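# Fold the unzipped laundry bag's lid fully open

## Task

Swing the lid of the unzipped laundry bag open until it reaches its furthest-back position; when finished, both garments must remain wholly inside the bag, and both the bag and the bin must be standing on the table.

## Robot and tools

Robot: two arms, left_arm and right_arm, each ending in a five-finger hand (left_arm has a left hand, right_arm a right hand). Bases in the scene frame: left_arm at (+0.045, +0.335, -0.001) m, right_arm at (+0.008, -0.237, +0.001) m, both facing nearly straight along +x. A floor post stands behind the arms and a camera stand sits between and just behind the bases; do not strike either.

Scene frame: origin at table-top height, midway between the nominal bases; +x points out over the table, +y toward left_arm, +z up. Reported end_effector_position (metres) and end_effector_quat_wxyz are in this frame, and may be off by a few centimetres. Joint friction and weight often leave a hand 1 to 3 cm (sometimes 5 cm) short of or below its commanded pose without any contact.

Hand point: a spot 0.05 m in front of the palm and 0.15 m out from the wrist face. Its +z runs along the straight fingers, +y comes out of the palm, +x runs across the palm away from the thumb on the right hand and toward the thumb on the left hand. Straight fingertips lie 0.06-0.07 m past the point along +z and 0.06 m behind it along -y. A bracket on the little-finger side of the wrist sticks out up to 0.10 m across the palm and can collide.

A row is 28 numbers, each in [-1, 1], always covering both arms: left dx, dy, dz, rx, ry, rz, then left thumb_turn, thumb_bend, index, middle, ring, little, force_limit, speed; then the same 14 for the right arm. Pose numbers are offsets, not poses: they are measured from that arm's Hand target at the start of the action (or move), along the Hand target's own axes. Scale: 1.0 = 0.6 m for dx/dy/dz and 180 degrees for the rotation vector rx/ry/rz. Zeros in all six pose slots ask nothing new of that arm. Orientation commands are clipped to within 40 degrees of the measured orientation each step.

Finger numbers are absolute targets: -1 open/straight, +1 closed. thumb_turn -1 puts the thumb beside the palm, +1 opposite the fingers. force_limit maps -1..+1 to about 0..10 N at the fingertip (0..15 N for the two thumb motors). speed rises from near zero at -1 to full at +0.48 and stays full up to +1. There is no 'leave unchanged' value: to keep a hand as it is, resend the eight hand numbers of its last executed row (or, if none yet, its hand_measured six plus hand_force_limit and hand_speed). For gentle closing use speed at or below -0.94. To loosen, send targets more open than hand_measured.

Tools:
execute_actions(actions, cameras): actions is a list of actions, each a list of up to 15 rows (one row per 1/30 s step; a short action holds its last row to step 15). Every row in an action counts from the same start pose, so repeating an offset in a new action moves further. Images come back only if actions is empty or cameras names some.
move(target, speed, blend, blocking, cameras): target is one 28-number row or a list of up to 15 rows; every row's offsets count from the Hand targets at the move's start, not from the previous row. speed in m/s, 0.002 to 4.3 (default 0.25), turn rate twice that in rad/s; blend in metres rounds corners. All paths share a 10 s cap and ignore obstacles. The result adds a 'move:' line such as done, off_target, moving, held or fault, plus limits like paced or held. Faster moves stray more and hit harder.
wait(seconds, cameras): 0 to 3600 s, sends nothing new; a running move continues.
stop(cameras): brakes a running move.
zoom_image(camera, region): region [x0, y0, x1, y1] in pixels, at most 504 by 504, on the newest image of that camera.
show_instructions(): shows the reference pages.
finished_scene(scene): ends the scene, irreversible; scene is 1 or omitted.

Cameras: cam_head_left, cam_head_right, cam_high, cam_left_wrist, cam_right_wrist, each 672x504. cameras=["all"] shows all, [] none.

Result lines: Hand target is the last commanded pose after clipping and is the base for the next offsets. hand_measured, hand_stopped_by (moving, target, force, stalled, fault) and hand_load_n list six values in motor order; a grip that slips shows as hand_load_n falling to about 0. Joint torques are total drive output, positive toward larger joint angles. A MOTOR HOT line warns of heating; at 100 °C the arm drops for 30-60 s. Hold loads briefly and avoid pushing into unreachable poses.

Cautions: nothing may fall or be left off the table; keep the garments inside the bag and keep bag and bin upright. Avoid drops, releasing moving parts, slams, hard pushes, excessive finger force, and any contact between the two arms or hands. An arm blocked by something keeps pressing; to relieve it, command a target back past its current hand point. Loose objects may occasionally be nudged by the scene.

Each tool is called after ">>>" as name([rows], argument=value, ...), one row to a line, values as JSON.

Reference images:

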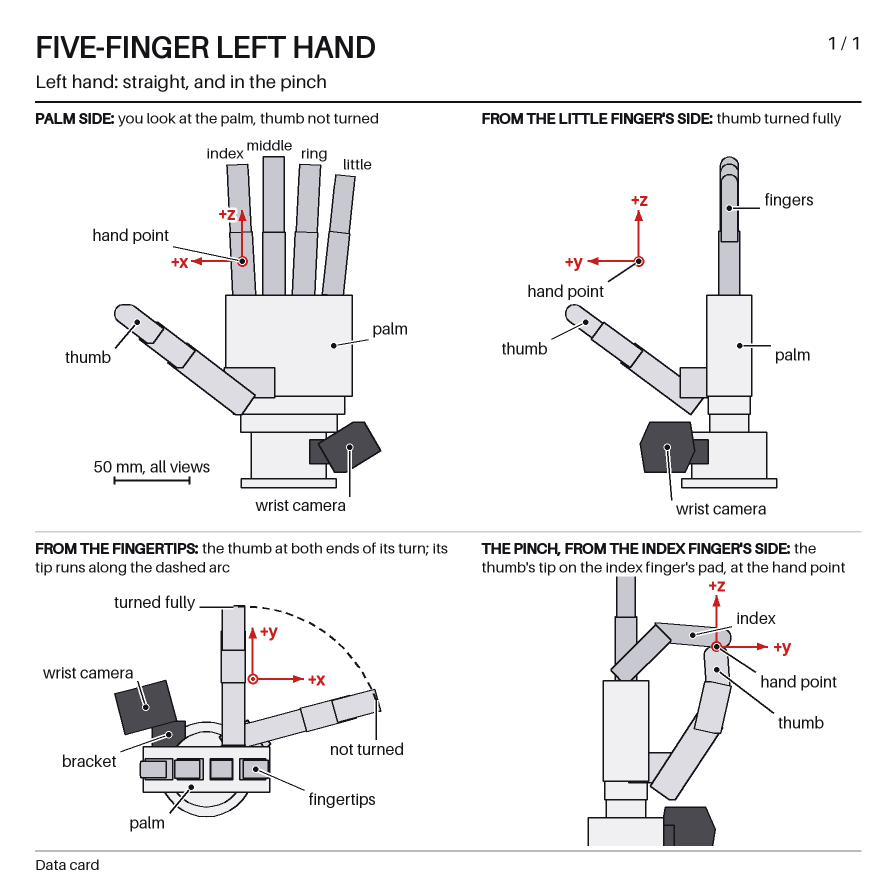

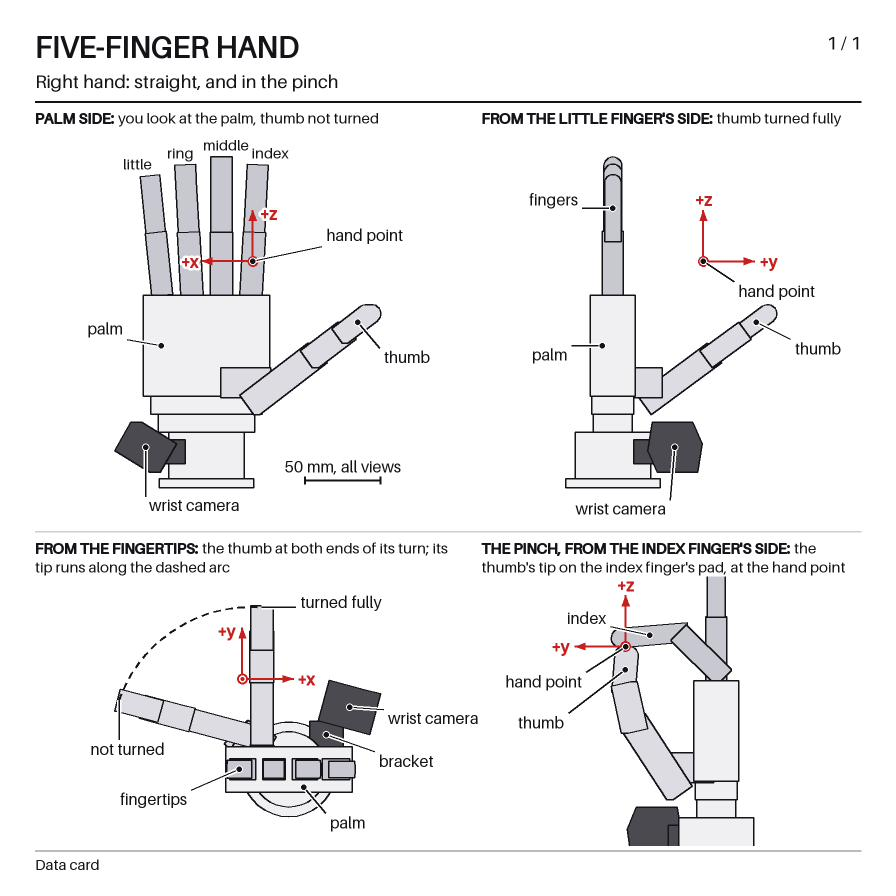

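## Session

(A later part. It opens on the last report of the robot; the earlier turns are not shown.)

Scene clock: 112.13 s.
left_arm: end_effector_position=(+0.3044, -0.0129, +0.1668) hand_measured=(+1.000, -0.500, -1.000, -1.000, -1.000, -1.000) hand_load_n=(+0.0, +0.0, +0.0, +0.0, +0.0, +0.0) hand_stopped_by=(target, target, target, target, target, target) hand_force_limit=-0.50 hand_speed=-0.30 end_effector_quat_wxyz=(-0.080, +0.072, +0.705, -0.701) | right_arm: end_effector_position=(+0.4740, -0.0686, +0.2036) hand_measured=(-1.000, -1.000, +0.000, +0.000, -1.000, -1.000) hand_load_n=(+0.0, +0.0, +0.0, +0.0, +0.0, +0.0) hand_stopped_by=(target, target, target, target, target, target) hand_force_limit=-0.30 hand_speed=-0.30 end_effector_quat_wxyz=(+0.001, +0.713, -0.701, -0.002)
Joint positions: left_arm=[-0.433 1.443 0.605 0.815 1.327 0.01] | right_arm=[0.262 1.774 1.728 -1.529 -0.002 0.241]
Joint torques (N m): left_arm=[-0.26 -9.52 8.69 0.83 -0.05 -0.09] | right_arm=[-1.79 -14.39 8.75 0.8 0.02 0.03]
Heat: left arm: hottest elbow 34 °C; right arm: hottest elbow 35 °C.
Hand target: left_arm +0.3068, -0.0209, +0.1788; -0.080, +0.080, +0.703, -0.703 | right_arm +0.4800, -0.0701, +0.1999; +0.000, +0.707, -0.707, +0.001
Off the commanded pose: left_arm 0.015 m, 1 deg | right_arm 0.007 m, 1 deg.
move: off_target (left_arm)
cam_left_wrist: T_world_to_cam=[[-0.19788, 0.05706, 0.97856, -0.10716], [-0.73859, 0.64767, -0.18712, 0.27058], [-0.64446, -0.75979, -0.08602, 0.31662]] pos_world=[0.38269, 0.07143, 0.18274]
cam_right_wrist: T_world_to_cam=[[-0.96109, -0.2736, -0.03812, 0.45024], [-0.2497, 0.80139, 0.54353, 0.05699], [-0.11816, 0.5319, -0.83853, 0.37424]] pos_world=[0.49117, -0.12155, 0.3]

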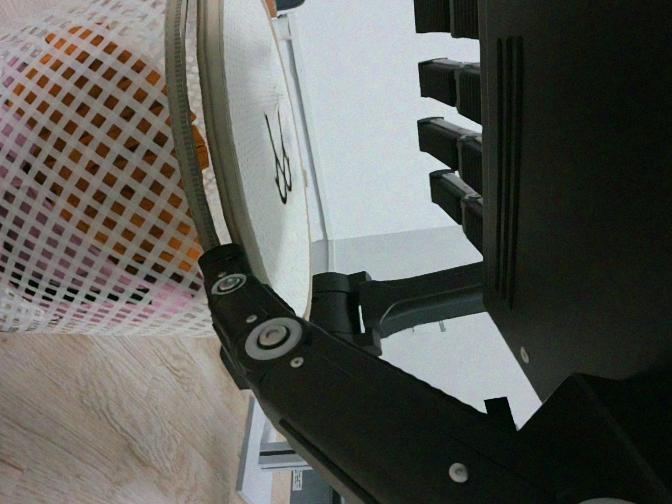

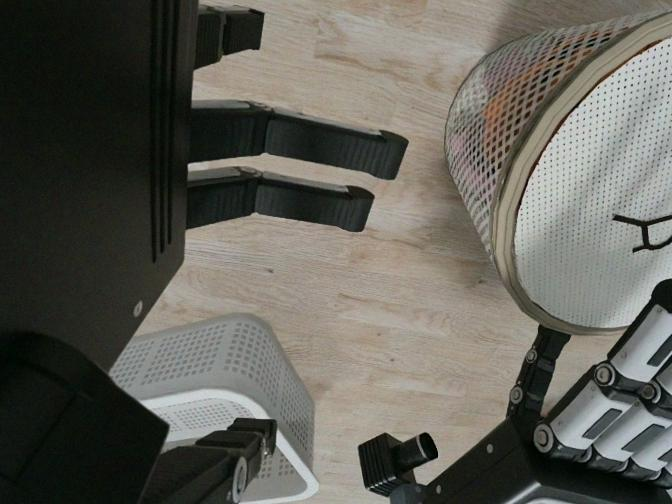

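>>> move(target=[0,-0.0417,0.005,0,0,0,1,-0.5,-1,-1,-1,-1,-0.5,-0.3,0,0,0,0,0,0,-1,-1,0,0,-1,-1,-0.3,-0.3], speed=0.05, cameras=["cam_left_wrist","cam_right_wrist"])

>>> zoom_image(camera="cam_left_wrist", region=[180, 130, 350, 300])

Scene clock: 113.53 s.
left_arm: end_effector_position=(+0.3015, -0.0145, +0.1879) hand_measured=(+1.000, -0.500, -1.000, -1.000, -1.000, -1.000) hand_load_n=(+0.0, +0.0, +0.0, +0.0, -0.5, +0.0) hand_stopped_by=(target, target, target, target, target, target) hand_force_limit=-0.50 hand_speed=-0.30 end_effector_quat_wxyz=(-0.084, +0.068, +0.707, -0.699) | right_arm: end_effector_position=(+0.4740, -0.0686, +0.2036) hand_measured=(-1.000, -1.000, +0.000, +0.000, -1.000, -1.000) hand_load_n=(+0.5, +0.0, +0.0, +0.0, +0.0, +0.0) hand_stopped_by=(target, target, target, target, target, target) hand_force_limit=-0.30 hand_speed=-0.30 end_effector_quat_wxyz=(+0.001, +0.713, -0.701, -0.002)
Joint positions: left_arm=[-0.44 1.384 0.625 0.728 1.319 0.006] | right_arm=[0.262 1.774 1.728 -1.529 -0.002 0.241]
Joint torques (N m): left_arm=[-0.5 -8.7 9.95 0.9 -0.04 -0.05] | right_arm=[-1.67 -14.62 8.76 0.69 0.05 0.02]
Heat: left arm: hottest elbow 34 °C; right arm: hottest elbow 35 °C.
Hand target: left_arm +0.3061, -0.0238, +0.2037; -0.080, +0.080, +0.703, -0.703 | right_arm +0.4800, -0.0701, +0.1999; +0.000, +0.707, -0.707, +0.001
Off the commanded pose: left_arm 0.019 m, 2 deg | right_arm 0.007 m, 1 deg.
move: off_target (left_arm)
cam_left_wrist: T_world_to_cam=[[-0.18724, 0.05255, 0.98091, -0.13207], [-0.74089, 0.64812, -0.17614, 0.27211], [-0.645, -0.75972, -0.08242, 0.31491]] pos_world=[0.37999, 0.06983, 0.20343]
cam_right_wrist: T_world_to_cam=[[-0.96109, -0.2736, -0.03812, 0.45024], [-0.2497, 0.80139, 0.54353, 0.05699], [-0.11816, 0.5319, -0.83853, 0.37424]] pos_world=[0.49117, -0.12155, 0.3]

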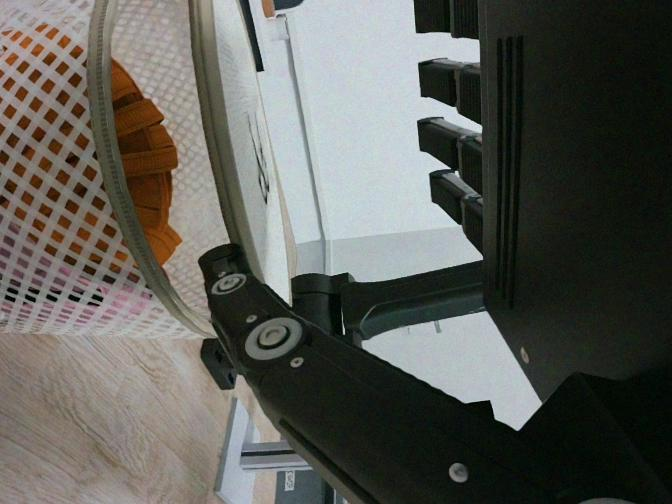

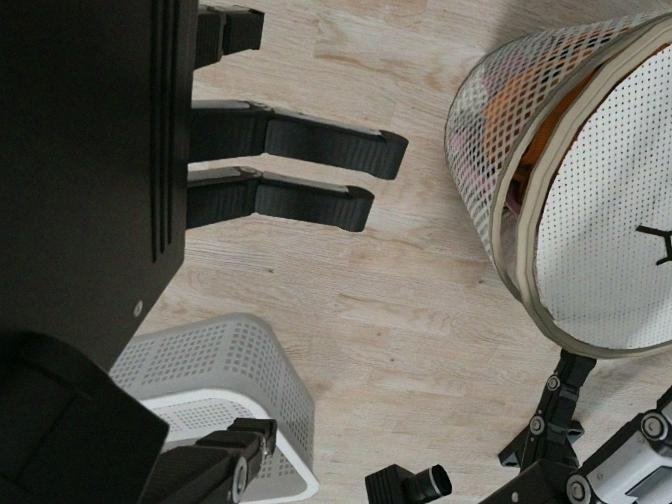

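Scaled by 2.965 from the camera's image (finer frame: 960x720).

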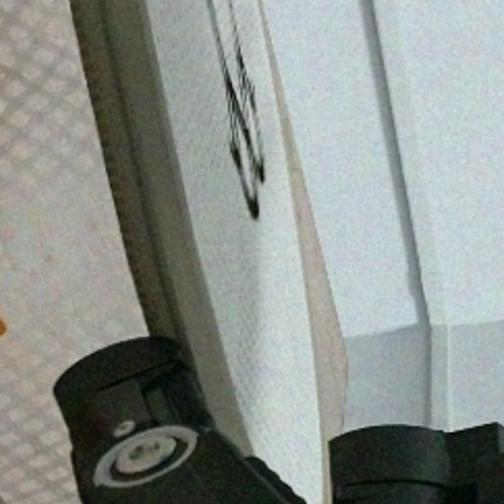

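>>> move(target=[0,-0.0417,0.009,0,0,0,1,-0.5,-1,-1,-1,-1,-0.5,-0.3,0,0,0,0,0,0,-1,-1,0,0,-1,-1,-0.3,-0.3], speed=0.05, cameras=["cam_left_wrist","cam_right_wrist","cam_head_right"])

>>> zoom_image(camera="cam_left_wrist", region=[180, 130, 350, 300])

Scene clock: 115.00 s.
left_arm: end_effector_position=(+0.3007, -0.0200, +0.2110) hand_measured=(+1.000, -0.500, -1.000, -1.000, -1.000, -1.000) hand_load_n=(+0.0, +0.0, +0.0, +0.0, +0.0, +0.0) hand_stopped_by=(target, target, target, target, target, target) hand_force_limit=-0.50 hand_speed=-0.30 end_effector_quat_wxyz=(-0.085, +0.067, +0.707, -0.699) | right_arm: end_effector_position=(+0.4740, -0.0686, +0.2036) hand_measured=(-1.000, -1.000, +0.000, +0.000, -1.000, -1.000) hand_load_n=(+0.0, +0.0, +0.5, +0.0, +0.0, +0.0) hand_stopped_by=(target, target, target, target, target, target) hand_force_limit=-0.30 hand_speed=-0.30 end_effector_quat_wxyz=(+0.001, +0.713, -0.701, -0.002)
Joint positions: left_arm=[-0.454 1.334 0.659 0.642 1.306 0.006] | right_arm=[0.262 1.774 1.728 -1.529 -0.002 0.241]
Joint torques (N m): left_arm=[-0.38 -8.88 10.56 0.84 -0.03 -0.05] | right_arm=[-1.49 -14.51 8.8 0.73 0.02 0.04]
Heat: left arm: hottest elbow 34 °C; right arm: hottest elbow 35 °C.
Hand target: left_arm +0.3050, -0.0292, +0.2287; -0.080, +0.080, +0.703, -0.703 | right_arm +0.4800, -0.0701, +0.1999; +0.000, +0.707, -0.707, +0.001
Off the commanded pose: left_arm 0.020 m, 2 deg | right_arm 0.007 m, 1 deg.
move: off_target (left_arm)
cam_left_wrist: T_world_to_cam=[[-0.18512, 0.05109, 0.98139, -0.15531], [-0.74098, 0.64872, -0.17354, 0.27854], [-0.64551, -0.75931, -0.08224, 0.31224]] pos_world=[0.37919, 0.06433, 0.22643]
cam_right_wrist: T_world_to_cam=[[-0.96109, -0.2736, -0.03812, 0.45024], [-0.2497, 0.80139, 0.54353, 0.05699], [-0.11816, 0.5319, -0.83853, 0.37424]] pos_world=[0.49117, -0.12155, 0.3]
Images, in order (width x height): cam_head_right 672x504, cam_left_wrist 672x504, cam_right_wrist 672x504.

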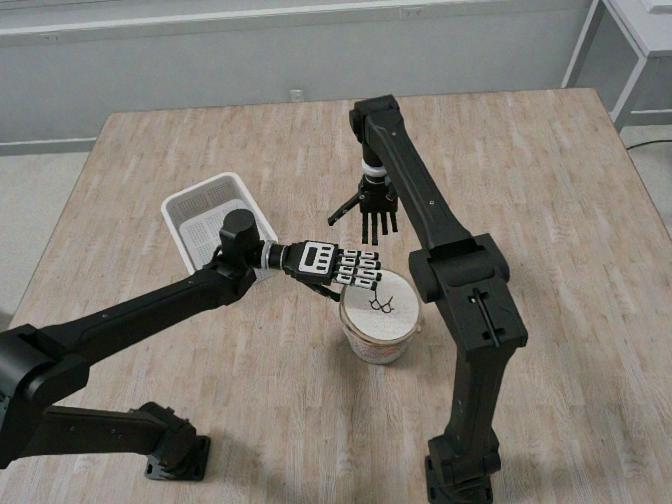

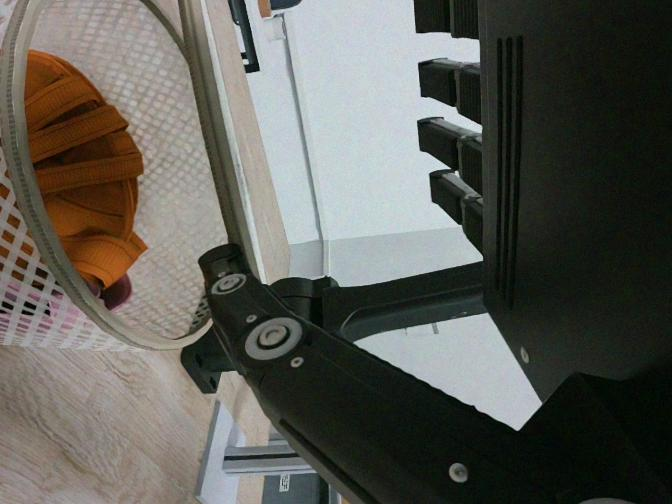

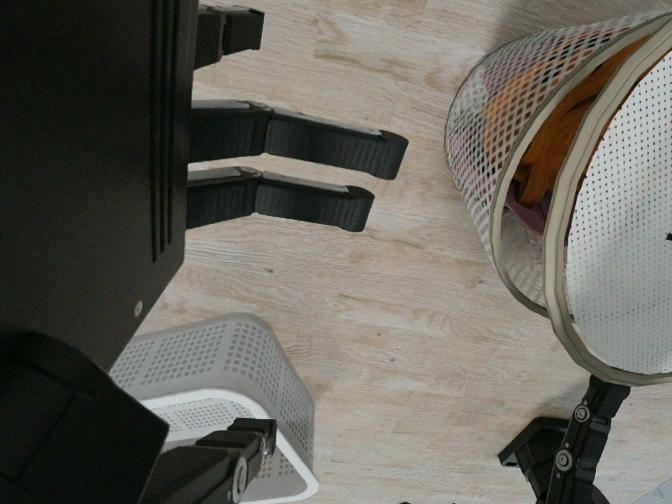

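Scaled by 2.965 from the camera's image (finer frame: 960x720).

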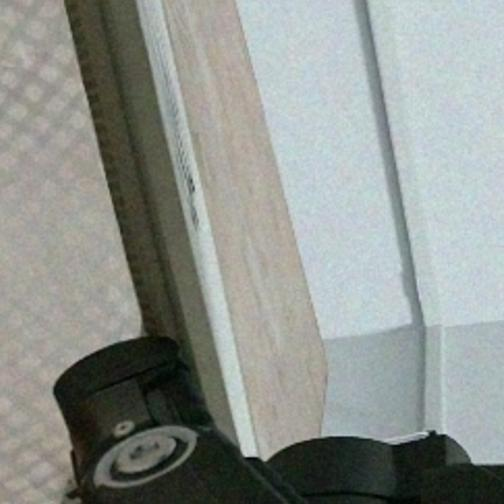

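>>> move(target=[0,-0.035,0.011,0,0,0,1,-0.5,-1,-1,-1,-1,-0.5,-0.3,0,0,0,0,0,0,-1,-1,0,0,-1,-1,-0.3,-0.3], speed=0.05, cameras=["cam_left_wrist","cam_right_wrist","cam_head_right"])

>>> zoom_image(camera="cam_right_wrist", region=[440, 60, 672, 460])

Scene clock: 116.67 s.
left_arm: end_effector_position=(+0.2997, -0.0265, +0.2311) hand_measured=(+1.000, -0.500, -1.000, -1.000, -1.000, -1.000) hand_load_n=(+0.0, +0.0, +0.0, -0.5, +0.0, +0.0) hand_stopped_by=(target, target, target, target, target, target) hand_force_limit=-0.50 hand_speed=-0.30 end_effector_quat_wxyz=(-0.085, +0.067, +0.707, -0.699) | right_arm: end_effector_position=(+0.4740, -0.0686, +0.2036) hand_measured=(-1.000, -1.000, +0.000, +0.000, -1.000, -1.000) hand_load_n=(+0.0, +0.0, +0.5, +0.0, +0.0, +0.0) hand_stopped_by=(target, target, target, target, target, target) hand_force_limit=-0.30 hand_speed=-0.30 end_effector_quat_wxyz=(+0.001, +0.713, -0.701, -0.002)
Joint positions: left_arm=[-0.471 1.299 0.694 0.571 1.289 0.006] | right_arm=[0.262 1.774 1.728 -1.529 -0.002 0.241]
Joint torques (N m): left_arm=[-0.15 -8.64 11.03 0.88 -0.03 -0.05] | right_arm=[-1.55 -14.39 8.77 0.73 0.02 0.04]
Heat: left arm: hottest elbow 34 °C; right arm: hottest elbow 35 °C.
Hand target: left_arm +0.3035, -0.0355, +0.2497; -0.080, +0.080, +0.703, -0.703 | right_arm +0.4800, -0.0701, +0.1999; +0.000, +0.707, -0.707, +0.001
Off the commanded pose: left_arm 0.021 m, 2 deg | right_arm 0.007 m, 1 deg.
move: off_target (left_arm)
cam_left_wrist: T_world_to_cam=[[-0.18469, 0.05028, 0.98151, -0.17501], [-0.74082, 0.64914, -0.17266, 0.28534], [-0.64582, -0.75901, -0.08265, 0.3085]] pos_world=[0.37829, 0.05773, 0.24653]
cam_right_wrist: T_world_to_cam=[[-0.96109, -0.2736, -0.03812, 0.45024], [-0.2497, 0.80139, 0.54353, 0.05699], [-0.11816, 0.5319, -0.83853, 0.37424]] pos_world=[0.49117, -0.12155, 0.3]
Images, in order (width x height): cam_head_right 672x504, cam_left_wrist 672x504, cam_right_wrist 672x504.

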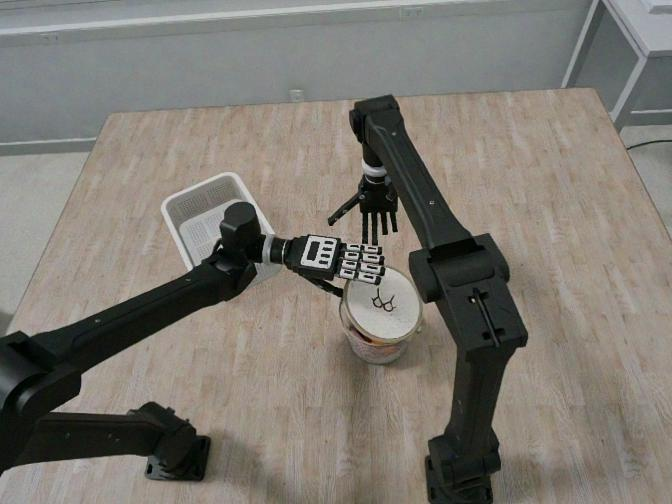

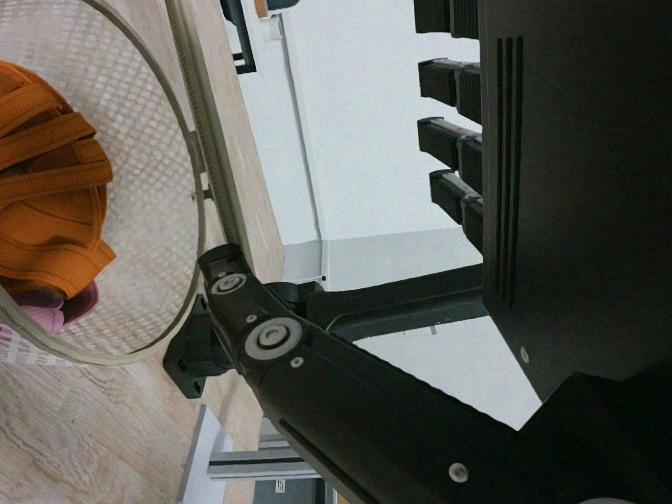

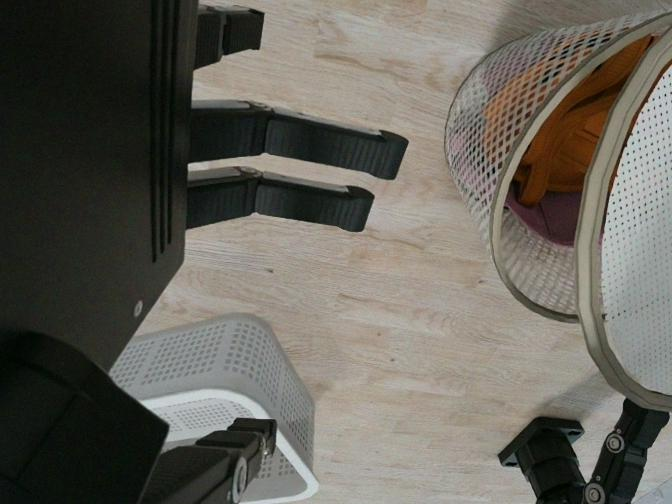

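Scaled by 1.260 from the camera's image (finer frame: 960x720).

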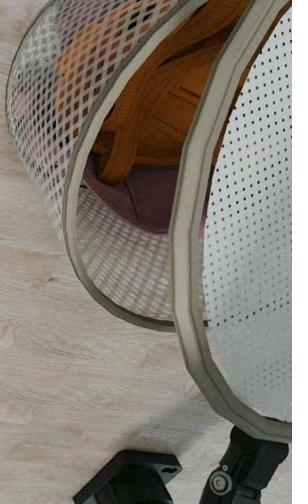

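>>> move(target=[0,0,0,0,0,0,1,-0.5,0,0,0,0,-0.6,-0.5,-0.0227,0.0567,0.0315,0,0,0,-1,-1,0,0,-1,-1,-0.3,-0.3], speed=0.08, cameras=["all"])

Scene clock: 120.00 s.
left_arm: end_effector_position=(+0.2998, -0.0266, +0.2310) hand_measured=(+1.000, -0.500, +0.000, +0.000, +0.000, +0.000) hand_load_n=(+0.0, +0.0, +0.0, +0.0, +0.0, +0.0) hand_stopped_by=(target, target, target, target, target, target) hand_force_limit=-0.60 hand_speed=-0.50 end_effector_quat_wxyz=(-0.085, +0.067, +0.707, -0.699) | right_arm: end_effector_position=(+0.4441, -0.0598, +0.1762) hand_measured=(-1.000, -1.000, +0.000, +0.000, -1.000, -1.000) hand_load_n=(+0.0, +0.0, +0.0, +0.0, +0.0, +0.0) hand_stopped_by=(target, target, target, target, target, target) hand_force_limit=-0.30 hand_speed=-0.30 end_effector_quat_wxyz=(+0.009, +0.709, -0.705, -0.006)
Joint positions: left_arm=[-0.471 1.299 0.694 0.571 1.289 0.006] | right_arm=[0.292 1.721 1.583 -1.454 -0.002 0.282]
Joint torques (N m): left_arm=[-0.32 -8.94 11 0.88 -0.04 -0.03] | right_arm=[-0.79 -14.39 8.27 0.75 0 0.02]
Heat: left arm: hottest elbow 34 °C; right arm: hottest elbow 35 °C.
Hand target: left_arm +0.3035, -0.0355, +0.2497; -0.080, +0.080, +0.703, -0.703 | right_arm +0.4461, -0.0566, +0.1810; +0.000, +0.707, -0.707, +0.001
Off the commanded pose: left_arm 0.021 m, 2 deg | right_arm 0.006 m, 1 deg.
move: done
cam_left_wrist: T_world_to_cam=[[-0.18472, 0.05021, 0.98151, -0.17498], [-0.74105, 0.64887, -0.17266, 0.28552], [-0.64554, -0.75924, -0.08265, 0.30848]] pos_world=[0.37839, 0.05773, 0.24653]
cam_right_wrist: T_world_to_cam=[[-0.96459, -0.26304, -0.01968, 0.42167], [-0.23117, 0.80705, 0.54335, 0.04954], [-0.12704, 0.52865, -0.83928, 0.34688]] pos_world=[0.46225, -0.11244, 0.27251]

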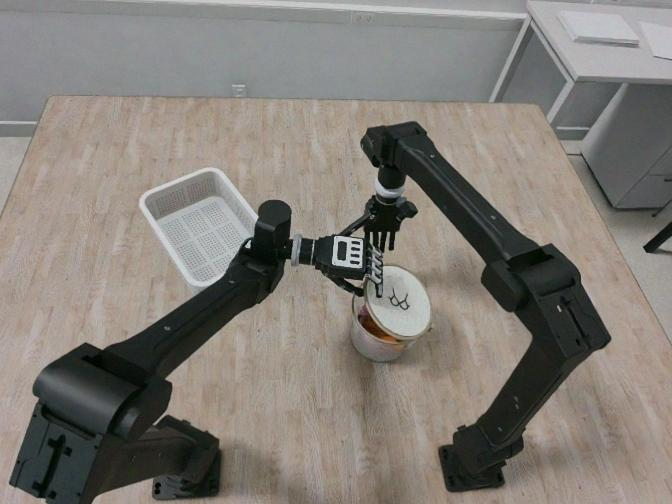

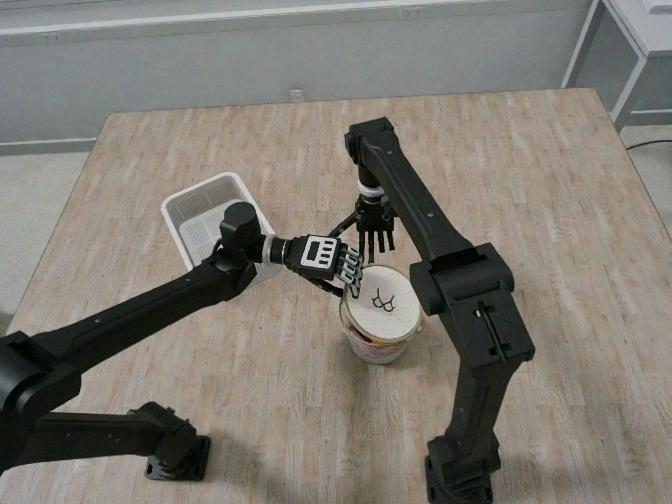

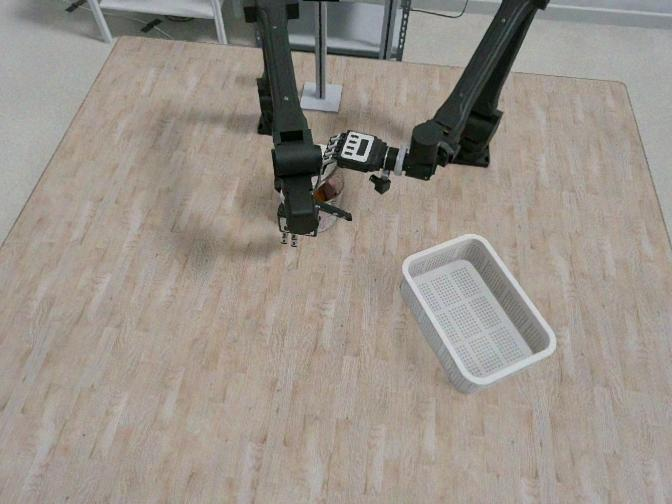

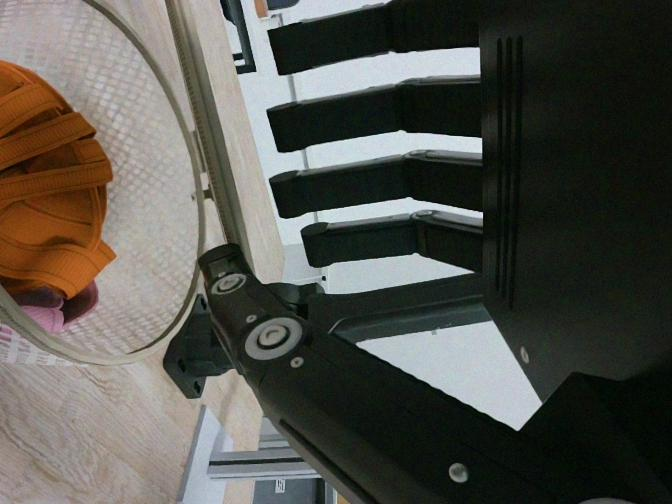

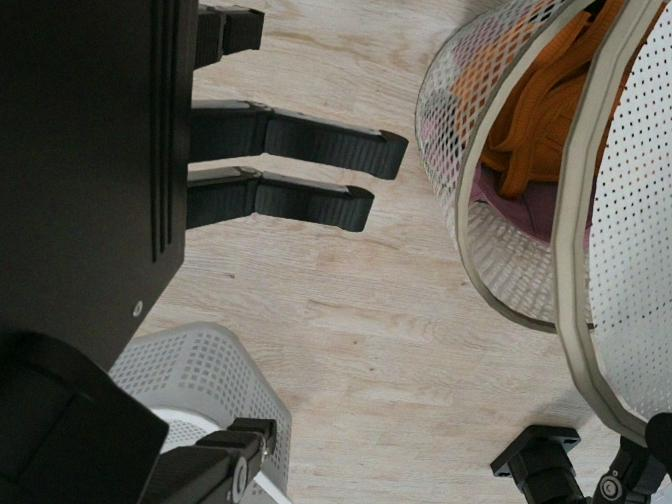

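>>> move(target=[0,0,0,0,0,0,1,-0.5,0,0,0,0,-0.6,-0.5,-0.007,0,-0.0267,0,0,0,-1,-1,0,0,-1,-1,-0.3,-0.3], speed=0.06, cameras=["cam_right_wrist"])

Scene clock: 121.73 s.
left_arm: end_effector_position=(+0.2998, -0.0266, +0.2310) hand_measured=(+1.000, -0.500, +0.000, +0.000, +0.000, +0.000) hand_load_n=(+0.0, +0.0, +0.0, +0.0, +0.0, +0.0) hand_stopped_by=(target, target, target, target, target, target) hand_force_limit=-0.60 hand_speed=-0.50 end_effector_quat_wxyz=(-0.085, +0.067, +0.707, -0.699) | right_arm: end_effector_position=(+0.4383, -0.0600, +0.1774) hand_measured=(-1.000, -1.000, +0.000, +0.000, -1.000, -1.000) hand_load_n=(+0.0, +0.0, +0.0, +0.5, +0.0, +0.0) hand_stopped_by=(target, target, target, target, target, target) hand_force_limit=-0.30 hand_speed=-0.30 end_effector_quat_wxyz=(+0.019, +0.707, -0.707, -0.011)
Joint positions: left_arm=[-0.471 1.299 0.694 0.571 1.289 0.006] | right_arm=[0.294 1.721 1.583 -1.476 -0.002 0.29]
Joint torques (N m): left_arm=[-0.32 -8.94 11.04 0.85 -0.05 -0.06] | right_arm=[-0.26 -15.44 11.62 -0.01 0 0.01]
Heat: left arm: hottest elbow 34 °C; right arm: hottest elbow 35 °C.
Hand target: left_arm +0.3035, -0.0355, +0.2497; -0.080, +0.080, +0.703, -0.703 | right_arm +0.4461, -0.0523, +0.1970; +0.000, +0.707, -0.707, +0.001
Off the commanded pose: left_arm 0.021 m, 2 deg | right_arm 0.022 m, 3 deg.
move: off_target (right_arm)
cam_right_wrist: T_world_to_cam=[[-0.96615, -0.25798, 0.00195, 0.41328], [-0.21564, 0.8117, 0.54281, 0.04118], [-0.14161, 0.52401, -0.83986, 0.3535]] pos_world=[0.45823, -0.11205, 0.27373]

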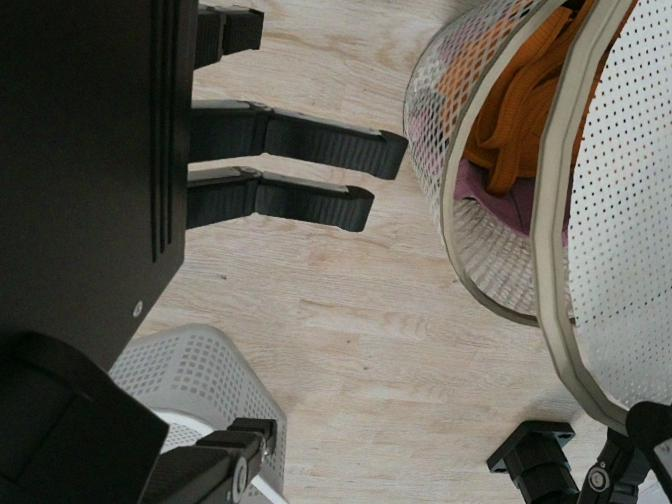

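>>> move(target=[0,0,0,0,0,0,1,-0.5,0,0,0,0,-0.6,-0.5,0,0,-0.0167,0,0,0,-1,-1,0,0,-1,-1,-0.3,-0.3], speed=0.06, cameras=["cam_right_wrist"])

Scene clock: 122.57 s.
left_arm: end_effector_position=(+0.2998, -0.0266, +0.2310) hand_measured=(+1.000, -0.500, +0.000, +0.000, +0.000, +0.000) hand_load_n=(+0.0, +0.0, +0.0, +0.0, +0.0, +0.0) hand_stopped_by=(target, target, target, target, target, target) hand_force_limit=-0.60 hand_speed=-0.50 end_effector_quat_wxyz=(-0.085, +0.067, +0.707, -0.699) | right_arm: end_effector_position=(+0.4396, -0.0596, +0.1887) hand_measured=(-1.000, -1.000, +0.000, +0.000, -1.000, -1.000) hand_load_n=(+0.0, -0.5, +0.0, +0.0, +0.0, +0.0) hand_stopped_by=(target, target, target, target, target, target) hand_force_limit=-0.30 hand_speed=-0.30 end_effector_quat_wxyz=(+0.017, +0.707, -0.707, -0.010)
Joint positions: left_arm=[-0.471 1.299 0.694 0.571 1.289 0.006] | right_arm=[0.294 1.718 1.609 -1.501 -0.002 0.29]
Joint torques (N m): left_arm=[-0.15 -8.59 10.97 0.87 -0.03 -0.05] | right_arm=[-0.03 -16.09 11.49 0.05 -0.01 0.03]
Heat: left arm: hottest elbow 34 °C; right arm: hottest elbow 35 °C.
Hand target: left_arm +0.3035, -0.0355, +0.2497; -0.080, +0.080, +0.703, -0.703 | right_arm +0.4460, -0.0523, +0.2069; +0.000, +0.707, -0.707, +0.000
Off the commanded pose: left_arm 0.021 m, 2 deg | right_arm 0.021 m, 2 deg.
move: off_target (right_arm)
cam_right_wrist: T_world_to_cam=[[-0.96626, -0.25756, -0.00259, 0.41558], [-0.21766, 0.81114, 0.54284, 0.03594], [-0.13771, 0.52509, -0.83983, 0.36133]] pos_world=[0.45914, -0.11184, 0.28502]

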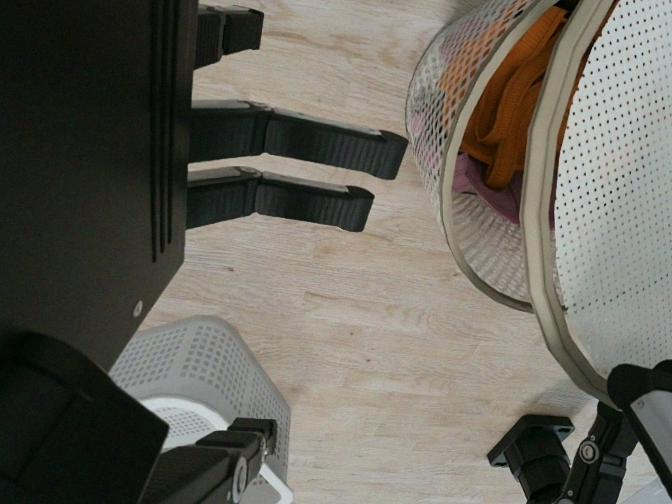

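>>> move(target=[0,0,0,0,0,0,1,-0.5,0,0,0,0,-0.6,-0.5,0,0.0583,0,0,0,0,-1,-1,0,0,-1,-1,-0.3,-0.3], speed=0.06, cameras=["cam_right_wrist","cam_left_wrist"])

Scene clock: 123.90 s.
left_arm: end_effector_position=(+0.2998, -0.0266, +0.2310) hand_measured=(+1.000, -0.500, +0.000, +0.000, +0.000, +0.000) hand_load_n=(+0.0, +0.5, +0.0, +0.0, +0.0, +0.0) hand_stopped_by=(target, target, target, target, target, target) hand_force_limit=-0.60 hand_speed=-0.50 end_effector_quat_wxyz=(-0.085, +0.067, +0.707, -0.699) | right_arm: end_effector_position=(+0.4101, -0.0569, +0.2025) hand_measured=(-1.000, -1.000, +0.000, +0.000, -1.000, -1.000) hand_load_n=(+0.0, +0.0, +0.0, +0.0, +0.0, +0.0) hand_stopped_by=(target, target, target, target, target, target) hand_force_limit=-0.30 hand_speed=-0.30 end_effector_quat_wxyz=(+0.010, +0.708, -0.706, -0.006)
Joint positions: left_arm=[-0.471 1.299 0.694 0.571 1.289 0.006] | right_arm=[0.317 1.631 1.537 -1.499 -0.002 0.311]
Joint torques (N m): left_arm=[-0.03 -8.59 11.04 0.83 -0.03 -0.04] | right_arm=[-0.38 -13.92 8.29 0.81 0.01 0.07]
Heat: left arm: hottest elbow 34 °C; right arm: hottest elbow 35 °C.
Hand target: left_arm +0.3035, -0.0355, +0.2497; -0.080, +0.080, +0.703, -0.703 | right_arm +0.4110, -0.0524, +0.2069; +0.000, +0.707, -0.707, +0.001
Off the commanded pose: left_arm 0.021 m, 2 deg | right_arm 0.006 m, 1 deg.
move: done
cam_left_wrist: T_world_to_cam=[[-0.18472, 0.05021, 0.98151, -0.17498], [-0.74105, 0.64887, -0.17266, 0.28552], [-0.64554, -0.75924, -0.08265, 0.30848]] pos_world=[0.37839, 0.05773, 0.24653]
cam_right_wrist: T_world_to_cam=[[-0.96549, -0.25977, -0.01863, 0.39059], [-0.22797, 0.80836, 0.54276, 0.02394], [-0.12593, 0.52827, -0.83968, 0.36279]] pos_world=[0.42825, -0.10954, 0.29891]
Images, in order (width x height): cam_left_wrist 672x504, cam_right_wrist 672x504.

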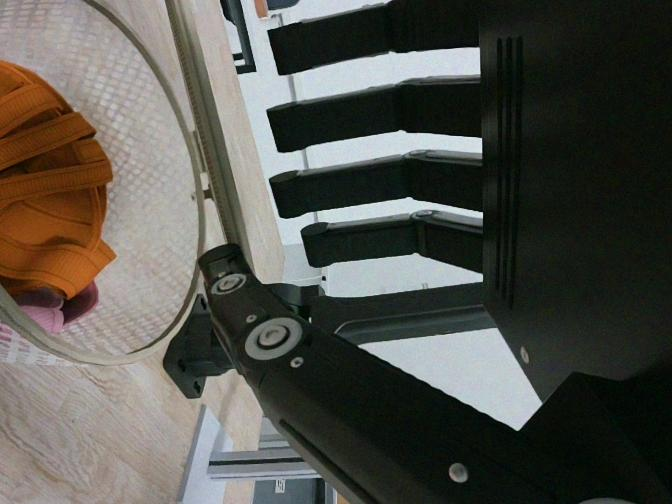

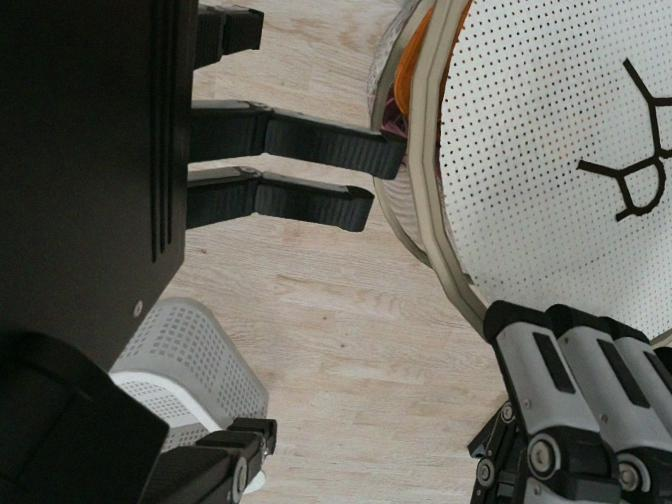

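>>> move(target=[0,0,0,0,0,0,1,-0.5,0,0,0,0,-0.6,-0.5,0,-0.01,0.0275,0,0,0,-1,-1,0,0,-1,-1,-0.3,-0.3], speed=0.06, cameras=["cam_right_wrist"])

Scene clock: 125.37 s.
left_arm: end_effector_position=(+0.2998, -0.0266, +0.2310) hand_measured=(+1.000, -0.500, +0.000, +0.000, +0.000, +0.000) hand_load_n=(+0.0, +0.0, +0.0, +0.0, +0.0, +0.0) hand_stopped_by=(target, target, target, target, target, target) hand_force_limit=-0.60 hand_speed=-0.50 end_effector_quat_wxyz=(-0.085, +0.067, +0.707, -0.699) | right_arm: end_effector_position=(+0.4145, -0.0554, +0.1938) hand_measured=(-1.000, -1.000, +0.000, +0.000, -1.000, -1.000) hand_load_n=(+0.0, +0.0, +0.0, +0.0, +0.0, +0.0) hand_stopped_by=(target, target, target, target, target, target) hand_force_limit=-0.30 hand_speed=-0.30 end_effector_quat_wxyz=(+0.001, +0.708, -0.706, -0.001)
Joint positions: left_arm=[-0.471 1.299 0.694 0.571 1.289 0.006] | right_arm=[0.317 1.631 1.516 -1.459 -0.002 0.311]
Joint torques (N m): left_arm=[-0.03 -8.53 11 0.83 -0.04 -0.05] | right_arm=[-0.5 -12.63 8.29 0.76 0.02 -0.02]
Heat: left arm: hottest elbow 34 °C; right arm: hottest elbow 35 °C.
Hand target: left_arm +0.3035, -0.0355, +0.2497; -0.080, +0.080, +0.703, -0.703 | right_arm +0.4171, -0.0523, +0.1905; +0.000, +0.707, -0.707, +0.001
Off the commanded pose: left_arm 0.021 m, 2 deg | right_arm 0.005 m, 0 deg.
move: done
cam_right_wrist: T_world_to_cam=[[-0.96515, -0.25881, -0.03873, 0.39879], [-0.23771, 0.80514, 0.54337, 0.03216], [-0.10945, 0.53364, -0.8386, 0.34847]] pos_world=[0.43068, -0.10863, 0.2902]

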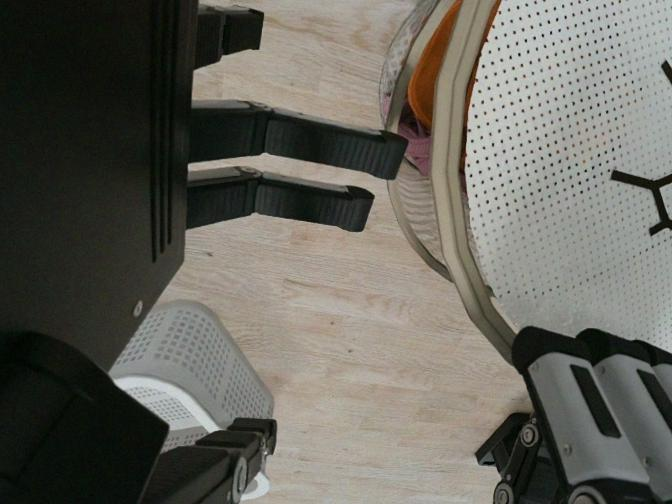

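>>> move([
  [0,0,0,0,0,0,1,-0.5,0,0,0,0,-0.6,-0.5,0,0,0.0133,0,0,0,-1,-1,0,0,-1,-1,-0.3,-0.3],
  [0,0,0,0,0,0,1,-0.5,0,0,0,0,-0.6,-0.5,0,0.035,0.0133,0,0,0,-1,-1,0,0,-1,-1,-0.3,-0.3],
], speed=0.06, cameras=["cam_right_wrist","cam_left_wrist"])

Scene clock: 127.17 s.
left_arm: end_effector_position=(+0.2998, -0.0266, +0.2310) hand_measured=(+1.000, -0.500, +0.000, +0.000, +0.000, +0.000) hand_load_n=(+0.0, +0.0, +0.0, +0.0, +0.0, +0.0) hand_stopped_by=(target, target, target, target, target, target) hand_force_limit=-0.60 hand_speed=-0.50 end_effector_quat_wxyz=(-0.085, +0.067, +0.707, -0.699) | right_arm: end_effector_position=(+0.3947, -0.0571, +0.1782) hand_measured=(-1.000, -1.000, +0.000, +0.000, -1.000, -1.000) hand_load_n=(+0.0, +0.0, +0.0, +0.0, +0.0, +0.0) hand_stopped_by=(target, target, target, target, target, target) hand_force_limit=-0.30 hand_speed=-0.30 end_effector_quat_wxyz=(+0.009, +0.708, -0.706, -0.005)
Joint positions: left_arm=[-0.471 1.299 0.694 0.571 1.289 0.006] | right_arm=[0.326 1.6 1.435 -1.427 -0.002 0.321]
Joint torques (N m): left_arm=[-0.38 -8.35 11.02 0.87 -0.04 -0.05] | right_arm=[-0.32 -13.86 8.21 0.7 0.01 0.03]
Heat: left arm: hottest elbow 35 °C; right arm: hottest elbow 35 °C.
Hand target: left_arm +0.3035, -0.0355, +0.2497; -0.080, +0.080, +0.703, -0.703 | right_arm +0.3961, -0.0522, +0.1824; +0.000, +0.707, -0.707, +0.001
Off the commanded pose: left_arm 0.021 m, 2 deg | right_arm 0.007 m, 1 deg.
move: done
cam_left_wrist: T_world_to_cam=[[-0.18472, 0.05021, 0.98151, -0.17498], [-0.74105, 0.64887, -0.17266, 0.28552], [-0.64554, -0.75924, -0.08265, 0.30848]] pos_world=[0.37839, 0.05773, 0.24653]
cam_right_wrist: T_world_to_cam=[[-0.96577, -0.25863, -0.02006, 0.37566], [-0.22778, 0.80846, 0.54269, 0.03369], [-0.12413, 0.52868, -0.83969, 0.33983]] pos_world=[0.41266, -0.10974, 0.27461]
Images, in order (width x height): cam_left_wrist 672x504, cam_right_wrist 672x504.

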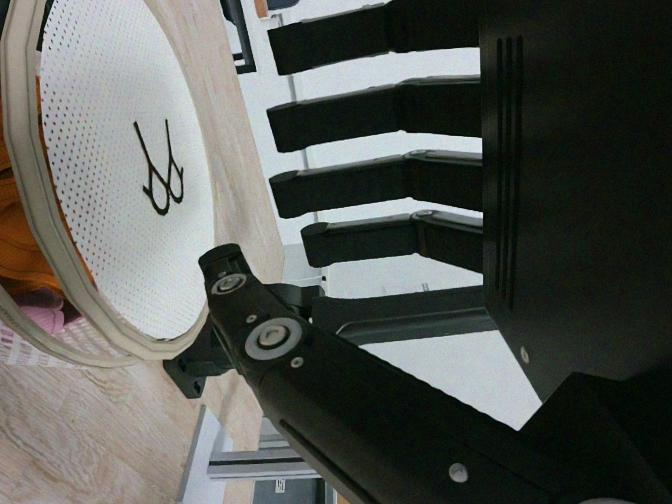

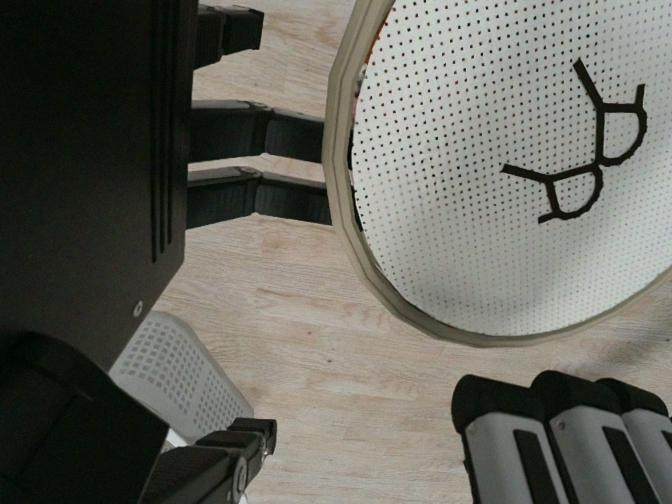

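>>> move(target=[0,-0.02,-0.1667,0,0,0,1,-0.5,0,0,0,0,-0.6,-0.5,0,0,0,0,0,0,-1,-1,0,0,-1,-1,-0.3,-0.3], speed=0.12, cameras=["all"])

>>> zoom_image(camera="cam_head_right", region=[310, 230, 450, 380])

>>> zoom_image(camera="cam_head_left", region=[320, 230, 460, 380])

Scene clock: 128.97 s.
left_arm: end_effector_position=(+0.3214, +0.0603, +0.2502) hand_measured=(+1.000, -0.500, +0.000, +0.000, +0.000, +0.000) hand_load_n=(+0.0, +0.5, +0.0, +0.0, +0.0, +0.0) hand_stopped_by=(target, target, target, target, target, target) hand_force_limit=-0.60 hand_speed=-0.50 end_effector_quat_wxyz=(-0.084, +0.079, +0.703, -0.702) | right_arm: end_effector_position=(+0.3947, -0.0571, +0.1782) hand_measured=(-1.000, -1.000, +0.000, +0.000, -1.000, -1.000) hand_load_n=(+0.0, +0.0, +0.0, +0.0, +0.0, +0.0) hand_stopped_by=(target, target, target, target, target, target) hand_force_limit=-0.30 hand_speed=-0.30 end_effector_quat_wxyz=(+0.009, +0.708, -0.706, -0.005)
Joint positions: left_arm=[-0.229 1.239 0.694 0.532 1.546 0.006] | right_arm=[0.326 1.6 1.435 -1.427 -0.002 0.321]
Joint torques (N m): left_arm=[1.73 -7.88 9.63 0.51 0.25 -0.11] | right_arm=[-0.09 -13.27 8.32 0.73 0.01 0.03]
Heat: left arm: hottest elbow 35 °C; right arm: hottest elbow 35 °C.
Hand target: left_arm +0.3259, +0.0620, +0.2617; -0.080, +0.080, +0.703, -0.703 | right_arm +0.3961, -0.0522, +0.1824; +0.000, +0.707, -0.707, +0.001
Off the commanded pose: left_arm 0.013 m, 0 deg | right_arm 0.007 m, 1 deg.
move: off_target (left_arm)
cam_left_wrist: T_world_to_cam=[[-0.20061, 0.06606, 0.97744, -0.18901], [-0.72824, 0.65732, -0.19388, 0.24908], [-0.6553, -0.75071, -0.08376, 0.3928]] pos_world=[0.40088, 0.14364, 0.26594]
cam_right_wrist: T_world_to_cam=[[-0.96577, -0.25863, -0.02006, 0.37566], [-0.22778, 0.80846, 0.54269, 0.03369], [-0.12413, 0.52868, -0.83969, 0.33983]] pos_world=[0.41266, -0.10974, 0.27461]

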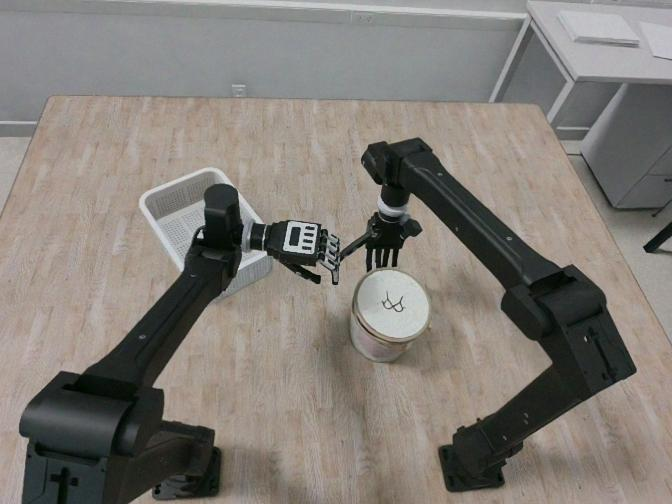

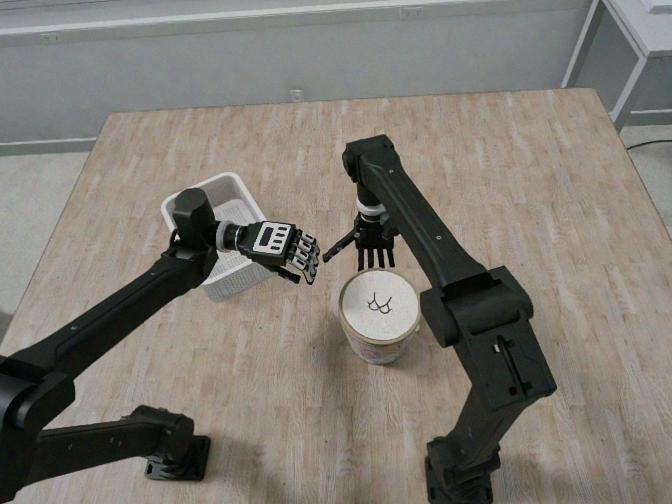

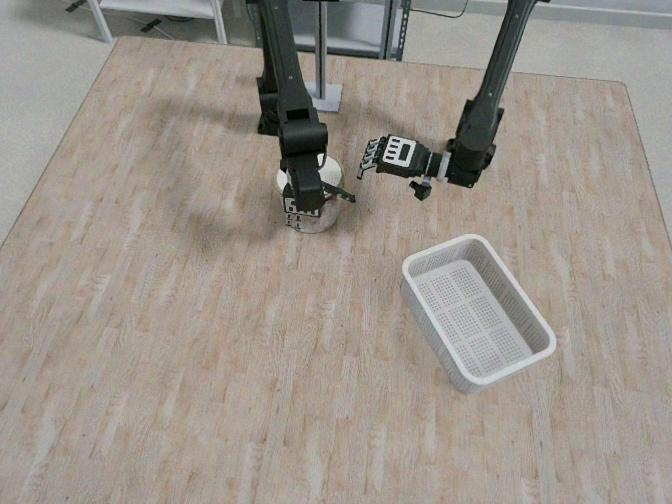

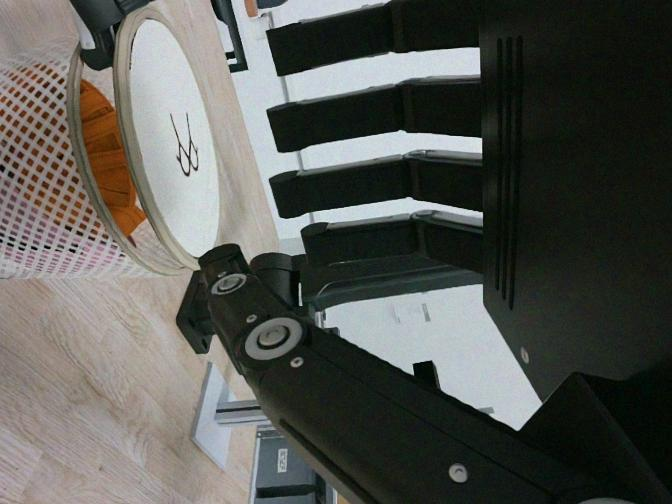

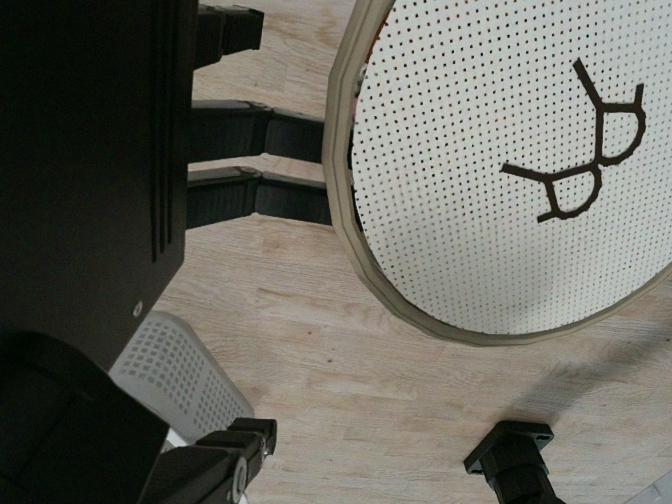

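Scaled by 3.360 from the camera's image (finer frame: 960x720).

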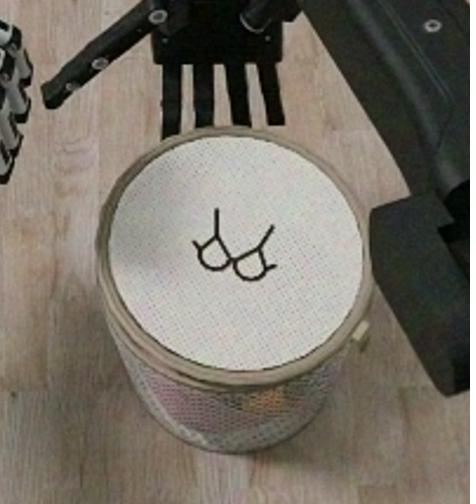

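Scaled by 3.360 from the camera's image (finer frame: 960x720).

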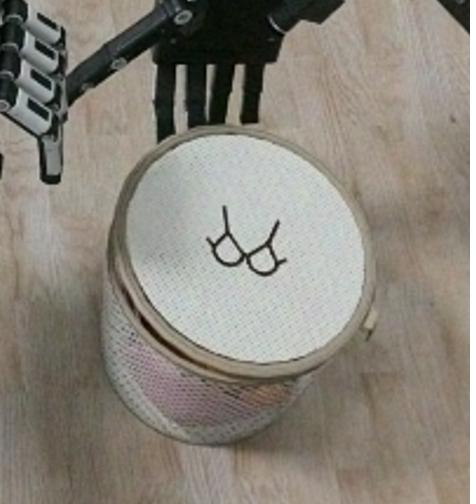

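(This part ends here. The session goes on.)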